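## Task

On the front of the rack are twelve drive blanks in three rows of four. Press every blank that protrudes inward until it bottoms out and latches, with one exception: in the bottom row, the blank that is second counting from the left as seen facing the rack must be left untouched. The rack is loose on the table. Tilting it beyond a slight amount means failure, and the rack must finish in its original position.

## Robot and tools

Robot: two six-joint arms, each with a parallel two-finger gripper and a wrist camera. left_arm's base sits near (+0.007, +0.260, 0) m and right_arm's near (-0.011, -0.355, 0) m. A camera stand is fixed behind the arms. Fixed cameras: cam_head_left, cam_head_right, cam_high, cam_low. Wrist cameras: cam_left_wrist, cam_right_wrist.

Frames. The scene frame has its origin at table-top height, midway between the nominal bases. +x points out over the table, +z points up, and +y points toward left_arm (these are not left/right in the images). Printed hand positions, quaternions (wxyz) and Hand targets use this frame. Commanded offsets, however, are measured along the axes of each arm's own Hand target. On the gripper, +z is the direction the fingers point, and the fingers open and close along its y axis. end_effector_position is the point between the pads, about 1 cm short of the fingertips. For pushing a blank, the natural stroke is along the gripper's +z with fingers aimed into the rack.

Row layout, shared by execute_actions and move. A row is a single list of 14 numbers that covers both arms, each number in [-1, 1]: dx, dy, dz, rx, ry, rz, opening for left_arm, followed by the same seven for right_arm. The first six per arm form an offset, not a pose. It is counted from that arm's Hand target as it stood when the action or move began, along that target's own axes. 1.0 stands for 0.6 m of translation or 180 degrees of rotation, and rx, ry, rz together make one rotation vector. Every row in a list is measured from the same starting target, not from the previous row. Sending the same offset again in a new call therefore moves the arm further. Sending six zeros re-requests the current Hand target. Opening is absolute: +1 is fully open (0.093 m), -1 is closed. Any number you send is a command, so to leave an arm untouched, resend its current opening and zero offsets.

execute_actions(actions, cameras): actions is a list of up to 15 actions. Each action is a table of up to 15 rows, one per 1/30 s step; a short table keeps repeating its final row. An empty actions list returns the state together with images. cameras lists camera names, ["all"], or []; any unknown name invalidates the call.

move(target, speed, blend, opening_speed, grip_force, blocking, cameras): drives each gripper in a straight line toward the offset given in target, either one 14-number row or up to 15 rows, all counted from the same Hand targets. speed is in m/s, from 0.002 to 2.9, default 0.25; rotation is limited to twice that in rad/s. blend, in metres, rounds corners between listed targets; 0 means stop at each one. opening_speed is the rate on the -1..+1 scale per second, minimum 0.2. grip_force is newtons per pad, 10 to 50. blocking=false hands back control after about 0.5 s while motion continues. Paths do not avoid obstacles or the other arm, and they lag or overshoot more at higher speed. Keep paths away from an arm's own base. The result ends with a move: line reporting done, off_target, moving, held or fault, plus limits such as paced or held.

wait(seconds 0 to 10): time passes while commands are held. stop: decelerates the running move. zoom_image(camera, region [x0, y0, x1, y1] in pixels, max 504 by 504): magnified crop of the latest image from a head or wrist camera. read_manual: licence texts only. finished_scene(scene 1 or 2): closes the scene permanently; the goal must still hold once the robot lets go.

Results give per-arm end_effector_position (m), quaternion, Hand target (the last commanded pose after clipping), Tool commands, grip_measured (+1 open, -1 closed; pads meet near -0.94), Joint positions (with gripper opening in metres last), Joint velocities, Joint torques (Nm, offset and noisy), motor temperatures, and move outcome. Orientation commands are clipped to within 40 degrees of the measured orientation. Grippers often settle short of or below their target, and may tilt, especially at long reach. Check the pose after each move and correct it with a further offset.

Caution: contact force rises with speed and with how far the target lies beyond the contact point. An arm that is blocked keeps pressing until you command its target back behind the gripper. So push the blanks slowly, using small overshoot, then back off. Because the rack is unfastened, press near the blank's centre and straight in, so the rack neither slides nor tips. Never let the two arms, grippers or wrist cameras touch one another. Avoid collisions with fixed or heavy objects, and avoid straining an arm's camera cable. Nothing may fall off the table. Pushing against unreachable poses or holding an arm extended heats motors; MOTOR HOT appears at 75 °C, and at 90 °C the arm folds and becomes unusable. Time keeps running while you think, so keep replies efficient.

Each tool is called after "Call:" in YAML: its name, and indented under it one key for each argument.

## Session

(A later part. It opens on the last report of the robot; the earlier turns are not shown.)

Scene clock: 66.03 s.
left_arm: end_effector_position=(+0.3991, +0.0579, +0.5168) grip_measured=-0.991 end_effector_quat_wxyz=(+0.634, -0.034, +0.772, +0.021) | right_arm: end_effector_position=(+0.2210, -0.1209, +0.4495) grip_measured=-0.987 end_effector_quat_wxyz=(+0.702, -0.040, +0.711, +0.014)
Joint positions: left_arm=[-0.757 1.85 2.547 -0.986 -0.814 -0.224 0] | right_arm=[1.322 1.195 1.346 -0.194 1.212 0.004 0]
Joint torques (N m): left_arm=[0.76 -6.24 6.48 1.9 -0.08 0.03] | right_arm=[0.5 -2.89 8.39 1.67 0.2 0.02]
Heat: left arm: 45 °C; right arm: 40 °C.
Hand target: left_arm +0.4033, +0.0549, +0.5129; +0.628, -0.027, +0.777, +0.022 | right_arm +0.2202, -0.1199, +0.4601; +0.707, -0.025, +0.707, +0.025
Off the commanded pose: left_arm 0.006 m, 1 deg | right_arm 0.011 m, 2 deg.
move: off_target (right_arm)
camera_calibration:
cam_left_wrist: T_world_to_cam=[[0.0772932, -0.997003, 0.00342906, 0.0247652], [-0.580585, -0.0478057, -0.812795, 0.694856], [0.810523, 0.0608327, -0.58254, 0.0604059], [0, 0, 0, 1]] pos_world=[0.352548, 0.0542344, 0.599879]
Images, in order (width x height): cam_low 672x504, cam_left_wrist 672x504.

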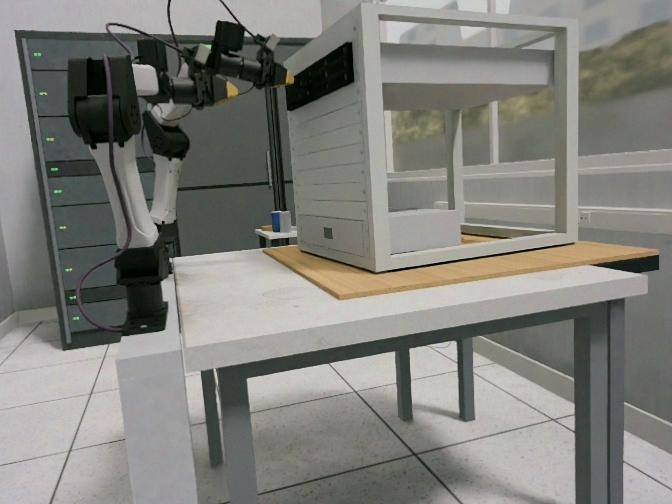

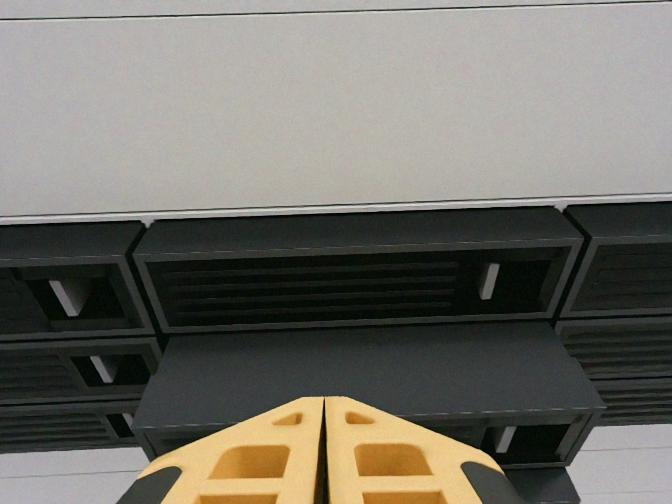

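Call:
move:
  target:
    - [0.0124,0,-0.058,0,0,0,-1,0,0,0,0,0,0,-1]
    - [0.0368,-0.004,-0.0528,0,0,0,-1,0,0,0,0,0,0,-1]
  speed: 0.1
  blend: [0.003,0]
  cameras: ["cam_left_wrist","cam_low"]

Call:
zoom_image:
  camera: "cam_low"
  region: [230, 30, 380, 130]

Scene clock: 69.73 s.
left_arm: end_effector_position=(+0.3745, +0.0433, +0.4895) grip_measured=-0.991 end_effector_quat_wxyz=(+0.620, -0.018, +0.784, +0.026) | right_arm: end_effector_position=(+0.2210, -0.1209, +0.4495) grip_measured=-0.987 end_effector_quat_wxyz=(+0.702, -0.040, +0.711, +0.014)
Joint positions: left_arm=[-0.839 1.722 2.278 -0.922 -0.872 -0.266 0] | right_arm=[1.322 1.195 1.346 -0.194 1.212 0.004 0]
Joint torques (N m): left_arm=[-0.23 -10.52 3.88 2.16 -0.41 -0.04] | right_arm=[0.47 -2.82 8.4 1.64 0.23 0.04]
Heat: left arm: 45 °C; right arm: 41 °C.
Hand target: left_arm +0.3680, +0.0500, +0.4978; +0.628, -0.027, +0.777, +0.022 | right_arm +0.2202, -0.1199, +0.4601; +0.707, -0.025, +0.707, +0.025
Off the commanded pose: left_arm 0.013 m, 2 deg | right_arm 0.011 m, 2 deg.
move: off_target (left_arm, right_arm)
camera_calibration:
cam_left_wrist: T_world_to_cam=[[0.0577198, -0.997989, -0.0261825, 0.0341692], [-0.611563, -0.0146167, -0.791061, 0.657253], [0.789088, 0.0616721, -0.611177, 0.0873988], [0, 0, 0, 1]] pos_world=[0.331014, 0.0383173, 0.574238]
Images, in order (width x height): cam_low 672x504, cam_left_wrist 672x504.

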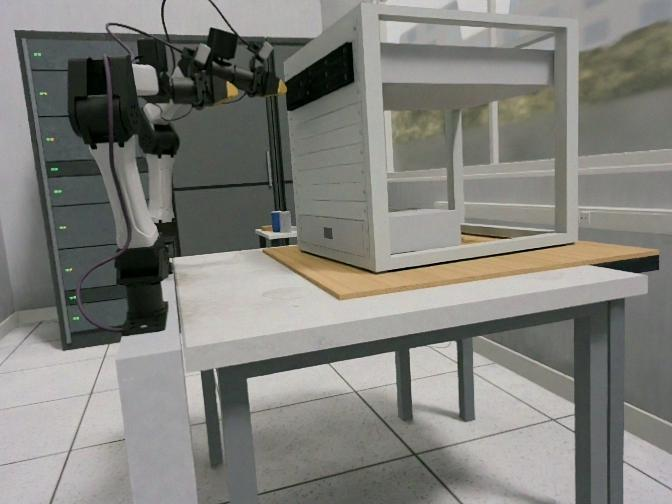

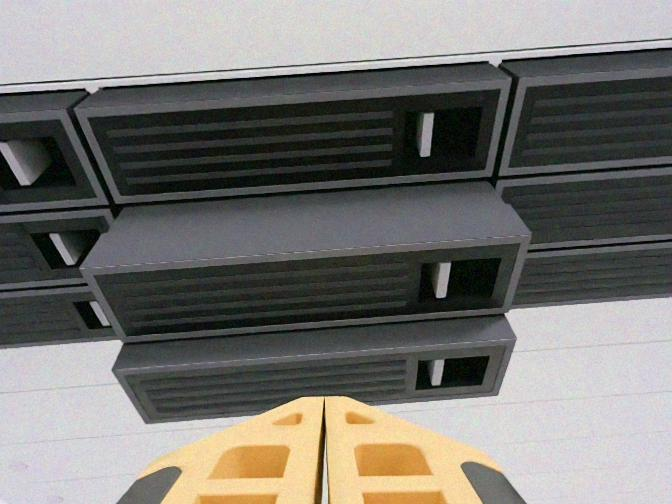

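Scaled by 3.360 from the camera's 672x504 image, which has a finer 960x720 frame.

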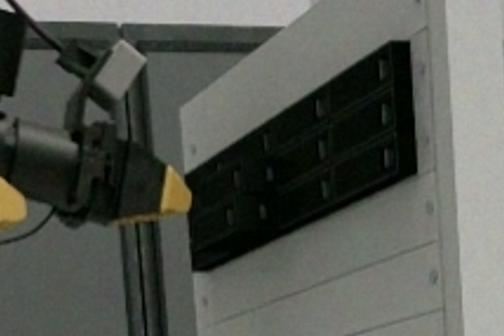

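Call:
move:
  target: [-0.015,0,0.004,0,0,0,-1,0,0,0,0,0,0,-1]
  speed: 0.05
  cameras: ["cam_left_wrist"]

Scene clock: 74.47 s.
left_arm: end_effector_position=(+0.3687, +0.0498, +0.5080) grip_measured=-0.991 end_effector_quat_wxyz=(+0.631, -0.027, +0.775, +0.013) | right_arm: end_effector_position=(+0.2210, -0.1209, +0.4495) grip_measured=-0.987 end_effector_quat_wxyz=(+0.702, -0.040, +0.711, +0.014)
Joint positions: left_arm=[-0.839 1.722 2.34 -0.938 -0.872 -0.263 0] | right_arm=[1.322 1.195 1.346 -0.194 1.212 0.004 0]
Joint torques (N m): left_arm=[0.77 -5.52 6.76 1.89 -0.29 0.02] | right_arm=[0.42 -2.85 8.1 1.67 0.3 0.01]
Heat: left arm: 44 °C; right arm: 41 °C.
Hand target: left_arm +0.3722, +0.0503, +0.5061; +0.628, -0.027, +0.777, +0.022 | right_arm +0.2202, -0.1199, +0.4601; +0.707, -0.025, +0.707, +0.025
Off the commanded pose: left_arm 0.004 m, 1 deg | right_arm 0.011 m, 2 deg.
move: off_target (right_arm)
camera_calibration:
cam_left_wrist: T_world_to_cam=[[0.0572898, -0.998337, 0.00634812, 0.0250362], [-0.587344, -0.0388452, -0.808405, 0.669438], [0.807307, 0.0425848, -0.588593, 0.0855661], [0, 0, 0, 1]] pos_world=[0.322678, 0.0473552, 0.591382]
Images, in order (width x height): cam_left_wrist 672x504.

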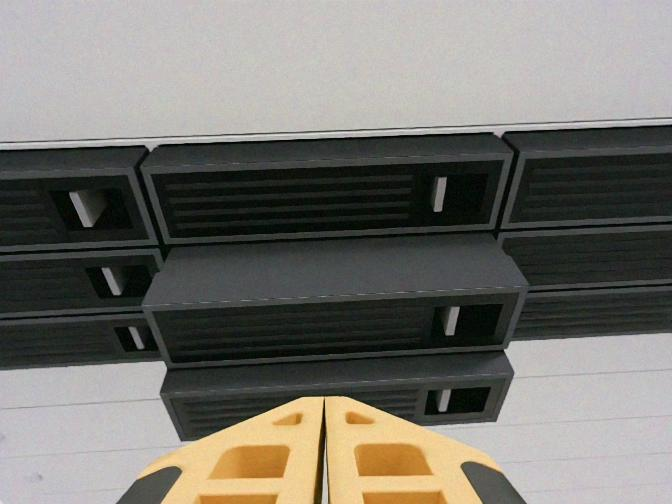

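Call:
move:
  target: [-0.001,0,0.054,0,0,0,-1,0,0,0,0,0,0,-1]
  speed: 0.04
  cameras: ["cam_left_wrist","cam_low"]

Call:
zoom_image:
  camera: "cam_low"
  region: [230, 30, 380, 130]

Scene clock: 77.27 s.
left_arm: end_effector_position=(+0.3987, +0.0565, +0.4975) grip_measured=-0.991 end_effector_quat_wxyz=(+0.625, -0.027, +0.779, +0.030) | right_arm: end_effector_position=(+0.2210, -0.1209, +0.4495) grip_measured=-0.987 end_effector_quat_wxyz=(+0.702, -0.040, +0.711, +0.014)
Joint positions: left_arm=[-0.761 1.774 2.36 -0.908 -0.819 -0.227 0] | right_arm=[1.322 1.195 1.346 -0.194 1.212 0.004 0]
Joint torques (N m): left_arm=[0.77 -6.13 7.06 2.19 -0.08 0.01] | right_arm=[0.32 -3.03 8.14 1.67 0.23 0.02]
Heat: left arm: 45 °C; right arm: 41 °C.
Hand target: left_arm +0.4039, +0.0526, +0.4999; +0.628, -0.028, +0.777, +0.022 | right_arm +0.2202, -0.1199, +0.4601; +0.707, -0.025, +0.707, +0.025
Off the commanded pose: left_arm 0.007 m, 1 deg | right_arm 0.011 m, 2 deg.
move: off_target (right_arm)
camera_calibration:
cam_left_wrist: T_world_to_cam=[[0.0779346, -0.996769, -0.0194493, 0.0346586], [-0.599392, -0.031258, -0.799845, 0.678954], [0.796652, 0.0739933, -0.599892, 0.0629925], [0, 0, 0, 1]] pos_world=[0.354076, 0.0511083, 0.58152]
Images, in order (width x height): cam_low 672x504, cam_left_wrist 672x504.

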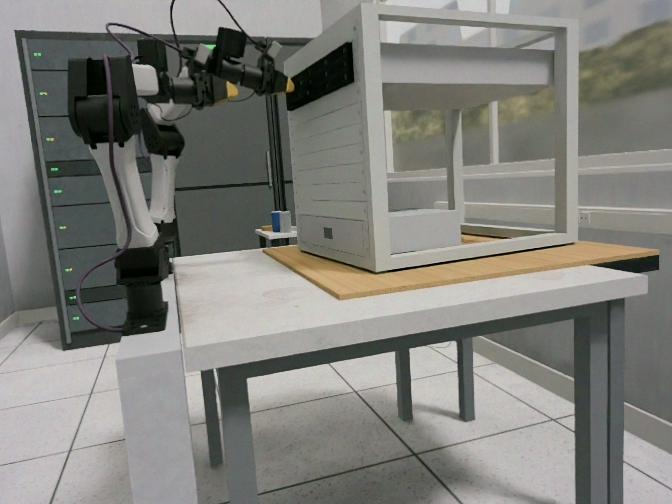

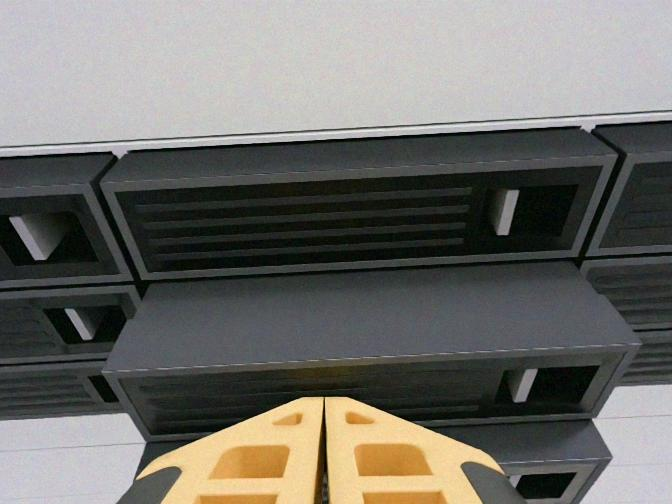

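Scaled by 3.360 from the camera's 672x504 image, which has a finer 960x720 frame.

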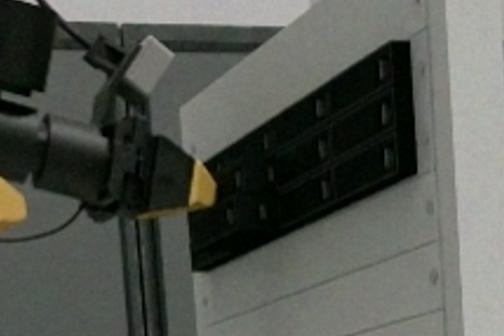

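Call:
move:
  target:
    - [-0.0093,0,-0.0122,0,0,0,-1,0,0,0,0,0,0,-1]
    - [-0.0168,0,0.0305,0,0,0,-1,0,0,0,0,0,0,-1]
  speed: 0.04
  cameras: ["cam_left_wrist"]

Scene clock: 80.93 s.
left_arm: end_effector_position=(+0.4183, +0.0589, +0.5100) grip_measured=-0.991 end_effector_quat_wxyz=(+0.633, -0.035, +0.773, +0.025) | right_arm: end_effector_position=(+0.2210, -0.1209, +0.4495) grip_measured=-0.987 end_effector_quat_wxyz=(+0.702, -0.040, +0.711, +0.014)
Joint positions: left_arm=[-0.717 1.884 2.552 -0.951 -0.783 -0.207 0] | right_arm=[1.322 1.195 1.346 -0.194 1.212 0.004 0]
Joint torques (N m): left_arm=[0.76 -6.43 6.57 2.02 0.01 0.03] | right_arm=[0.5 -2.86 7.98 1.63 0.27 0.03]
Heat: left arm: 45 °C; right arm: 41 °C.
Hand target: left_arm +0.4239, +0.0539, +0.5059; +0.628, -0.027, +0.777, +0.022 | right_arm +0.2202, -0.1199, +0.4601; +0.707, -0.025, +0.707, +0.025
Off the commanded pose: left_arm 0.008 m, 1 deg | right_arm 0.011 m, 2 deg.
move: off_target (right_arm)
camera_calibration:
cam_left_wrist: T_world_to_cam=[[0.0844366, -0.996427, -0.00168173, 0.0239193], [-0.58192, -0.0479413, -0.811832, 0.700541], [0.808851, 0.069527, -0.583889, 0.0416587], [0, 0, 0, 1]] pos_world=[0.371943, 0.0545224, 0.593086]
Images, in order (width x height): cam_left_wrist 672x504.

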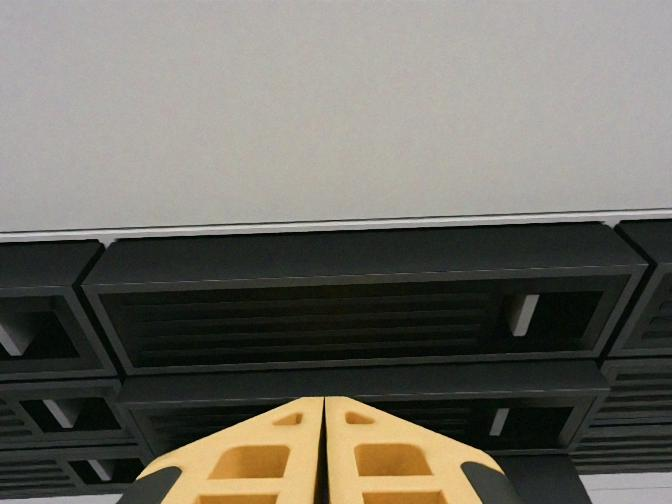

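Call:
move:
  target: [-0.001,0,0.025,0,0,0,-1,0,0,0,0,0,0,-1]
  speed: 0.03
  cameras: ["cam_left_wrist"]

Scene clock: 82.77 s.
left_arm: end_effector_position=(+0.4259, +0.0596, +0.5104) grip_measured=-0.991 end_effector_quat_wxyz=(+0.633, -0.032, +0.773, +0.024) | right_arm: end_effector_position=(+0.2210, -0.1209, +0.4495) grip_measured=-0.987 end_effector_quat_wxyz=(+0.702, -0.040, +0.711, +0.014)
Joint positions: left_arm=[-0.698 1.92 2.611 -0.968 -0.759 -0.197 0] | right_arm=[1.322 1.195 1.346 -0.194 1.212 0.004 0]
Joint torques (N m): left_arm=[1.74 -5.67 6.05 2.21 0.07 0.03] | right_arm=[0.54 -2.86 8.13 1.63 0.23 0.06]
Heat: left arm: 45 °C; right arm: 41 °C.
Hand target: left_arm +0.4386, +0.0550, +0.5034; +0.628, -0.027, +0.777, +0.022 | right_arm +0.2202, -0.1199, +0.4601; +0.707, -0.025, +0.707, +0.025
Off the commanded pose: left_arm 0.015 m, 1 deg | right_arm 0.011 m, 2 deg.
move: off_target (left_arm, right_arm)
camera_calibration:
cam_left_wrist: T_world_to_cam=[[0.0775418, -0.996982, -0.0038825, 0.0281242], [-0.583446, -0.04222, -0.811054, 0.70528], [0.808442, 0.0651558, -0.584959, 0.0366874], [0, 0, 0, 1]] pos_world=[0.379652, 0.0554258, 0.59359]
Images, in order (width x height): cam_left_wrist 672x504.

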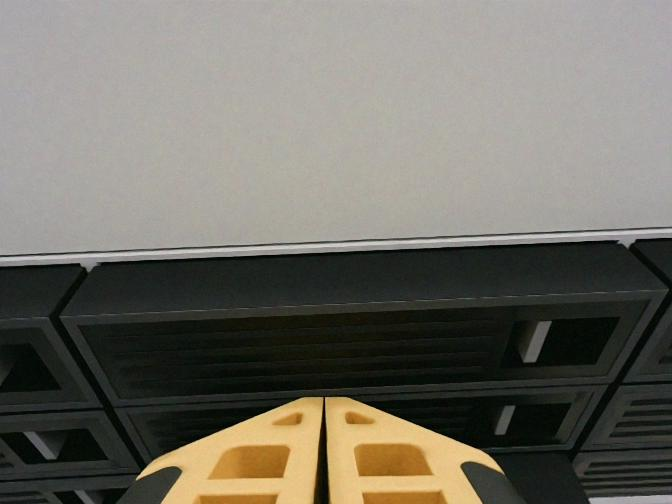

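Call:
move:
  target: [-0.002,0,0.013,0,0,0,-1,0,0,0,0,0,0,-1]
  speed: 0.03

Call:
move:
  target: [0.036,0,-0.2,0,0,0,-1,0,0,0,0,0,0,-1]
  speed: 0.15
  cameras: ["all"]

Call:
zoom_image:
  camera: "cam_right_wrist"
  region: [0, 0, 300, 200]

Scene clock: 85.17 s.
left_arm: end_effector_position=(+0.4267, +0.0597, +0.5102) grip_measured=-0.991 end_effector_quat_wxyz=(+0.629, -0.025, +0.777, +0.024) | right_arm: end_effector_position=(+0.2210, -0.1209, +0.4495) grip_measured=-0.987 end_effector_quat_wxyz=(+0.702, -0.040, +0.711, +0.014)
Joint positions: left_arm=[-0.693 1.945 2.665 -1.007 -0.745 -0.191 0] | right_arm=[1.322 1.195 1.346 -0.194 1.212 0.004 0]
Joint torques (N m): left_arm=[2.67 -4.81 5.59 2.5 0.09 0.03] | right_arm=[0.51 -2.76 7.91 1.68 0.19 0.03]
Heat: left arm: 45 °C; right arm: 41 °C.
Hand target: left_arm +0.4465, +0.0555, +0.5029; +0.628, -0.027, +0.777, +0.022 | right_arm +0.2202, -0.1199, +0.4601; +0.707, -0.025, +0.707, +0.025
Off the commanded pose: left_arm 0.021 m, 0 deg | right_arm 0.011 m, 2 deg.
move: off_target (left_arm, right_arm)

Scene clock: 86.73 s.
left_arm: end_effector_position=(+0.3294, +0.0404, +0.5070) grip_measured=-0.991 end_effector_quat_wxyz=(+0.629, -0.023, +0.777, +0.016) | right_arm: end_effector_position=(+0.2210, -0.1209, +0.4495) grip_measured=-0.987 end_effector_quat_wxyz=(+0.702, -0.040, +0.711, +0.014)
Joint positions: left_arm=[-0.967 1.68 2.32 -1.029 -0.989 -0.334 0] | right_arm=[1.322 1.195 1.346 -0.194 1.212 0.004 0]
Joint torques (N m): left_arm=[-0.1 -8.62 3.59 1.77 -0.44 -0.12] | right_arm=[0.49 -2.97 7.98 1.68 0.19 0.03]
Heat: left arm: 45 °C; right arm: 41 °C.
Hand target: left_arm +0.3250, +0.0470, +0.5070; +0.628, -0.028, +0.777, +0.022 | right_arm +0.2202, -0.1199, +0.4601; +0.707, -0.025, +0.707, +0.025
Off the commanded pose: left_arm 0.008 m, 1 deg | right_arm 0.011 m, 2 deg.
move: off_target (right_arm)
camera_calibration:
cam_left_wrist: T_world_to_cam=[[0.0545074, -0.998505, -0.00398782, 0.024066], [-0.59304, -0.0291598, -0.804645, 0.644805], [0.803326, 0.046224, -0.593743, 0.120865], [0, 0, 0, 1]] pos_world=[0.283989, 0.0372456, 0.590698]
cam_right_wrist: T_world_to_cam=[[0.0820924, -0.995726, 0.0423187, -0.157366], [-0.441842, -0.0744229, -0.894001, 0.52756], [0.893329, 0.0546925, -0.446063, 0.0941564], [0, 0, 0, 1]] pos_world=[0.161904, -0.122581, 0.520298]

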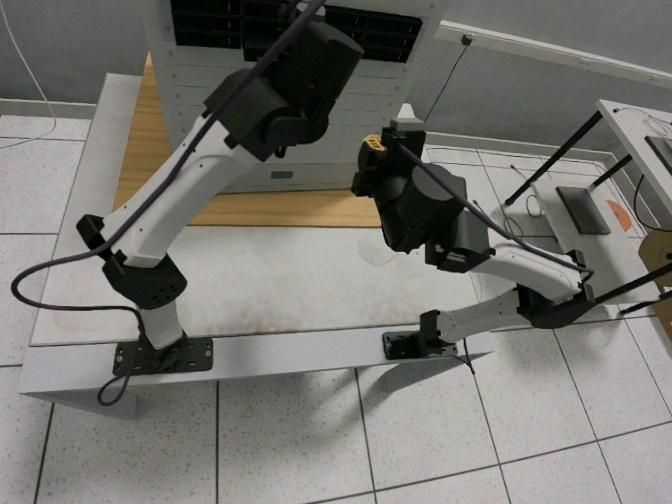

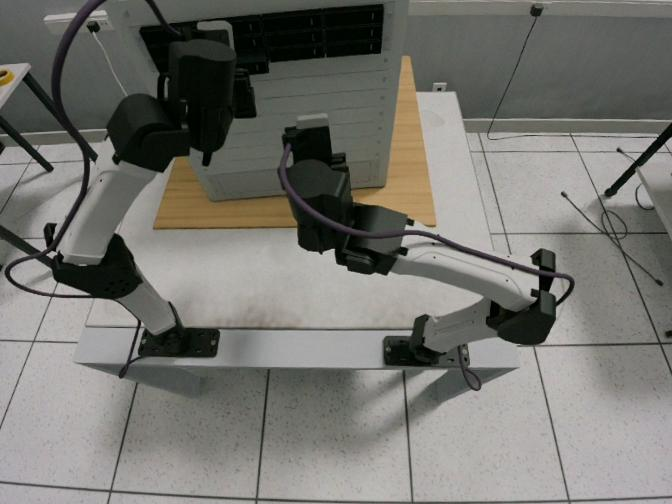

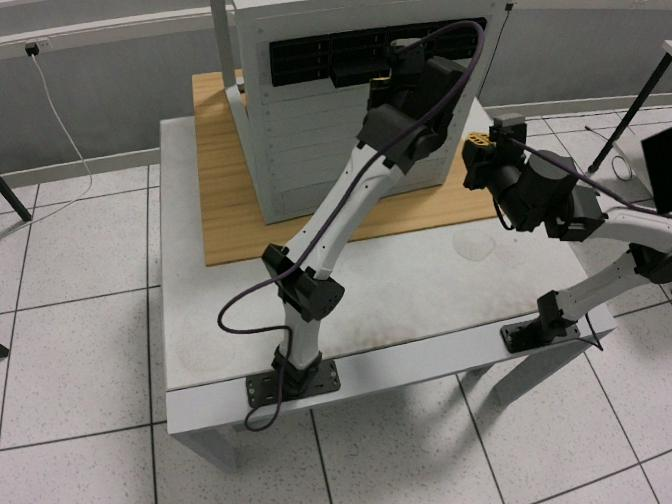

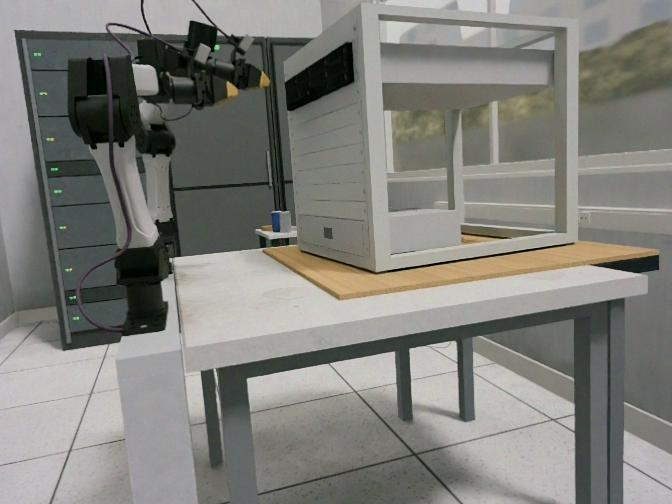

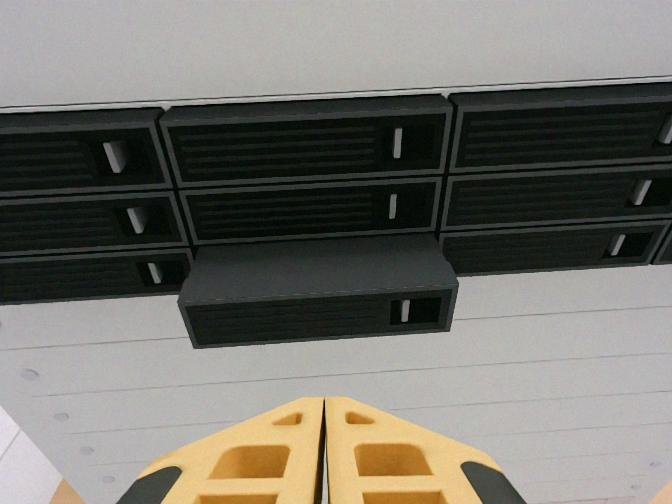

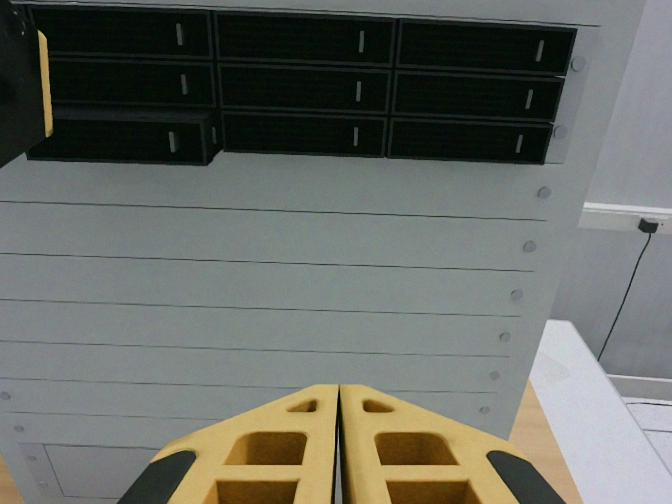

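Scaled by 1.680 from the camera's 672x504 image, which has a finer 960x720 frame.

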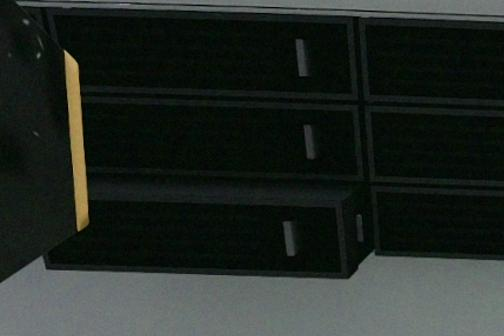

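Call:
finished_scene:
  scene: 2

The scene is finished: the task was done.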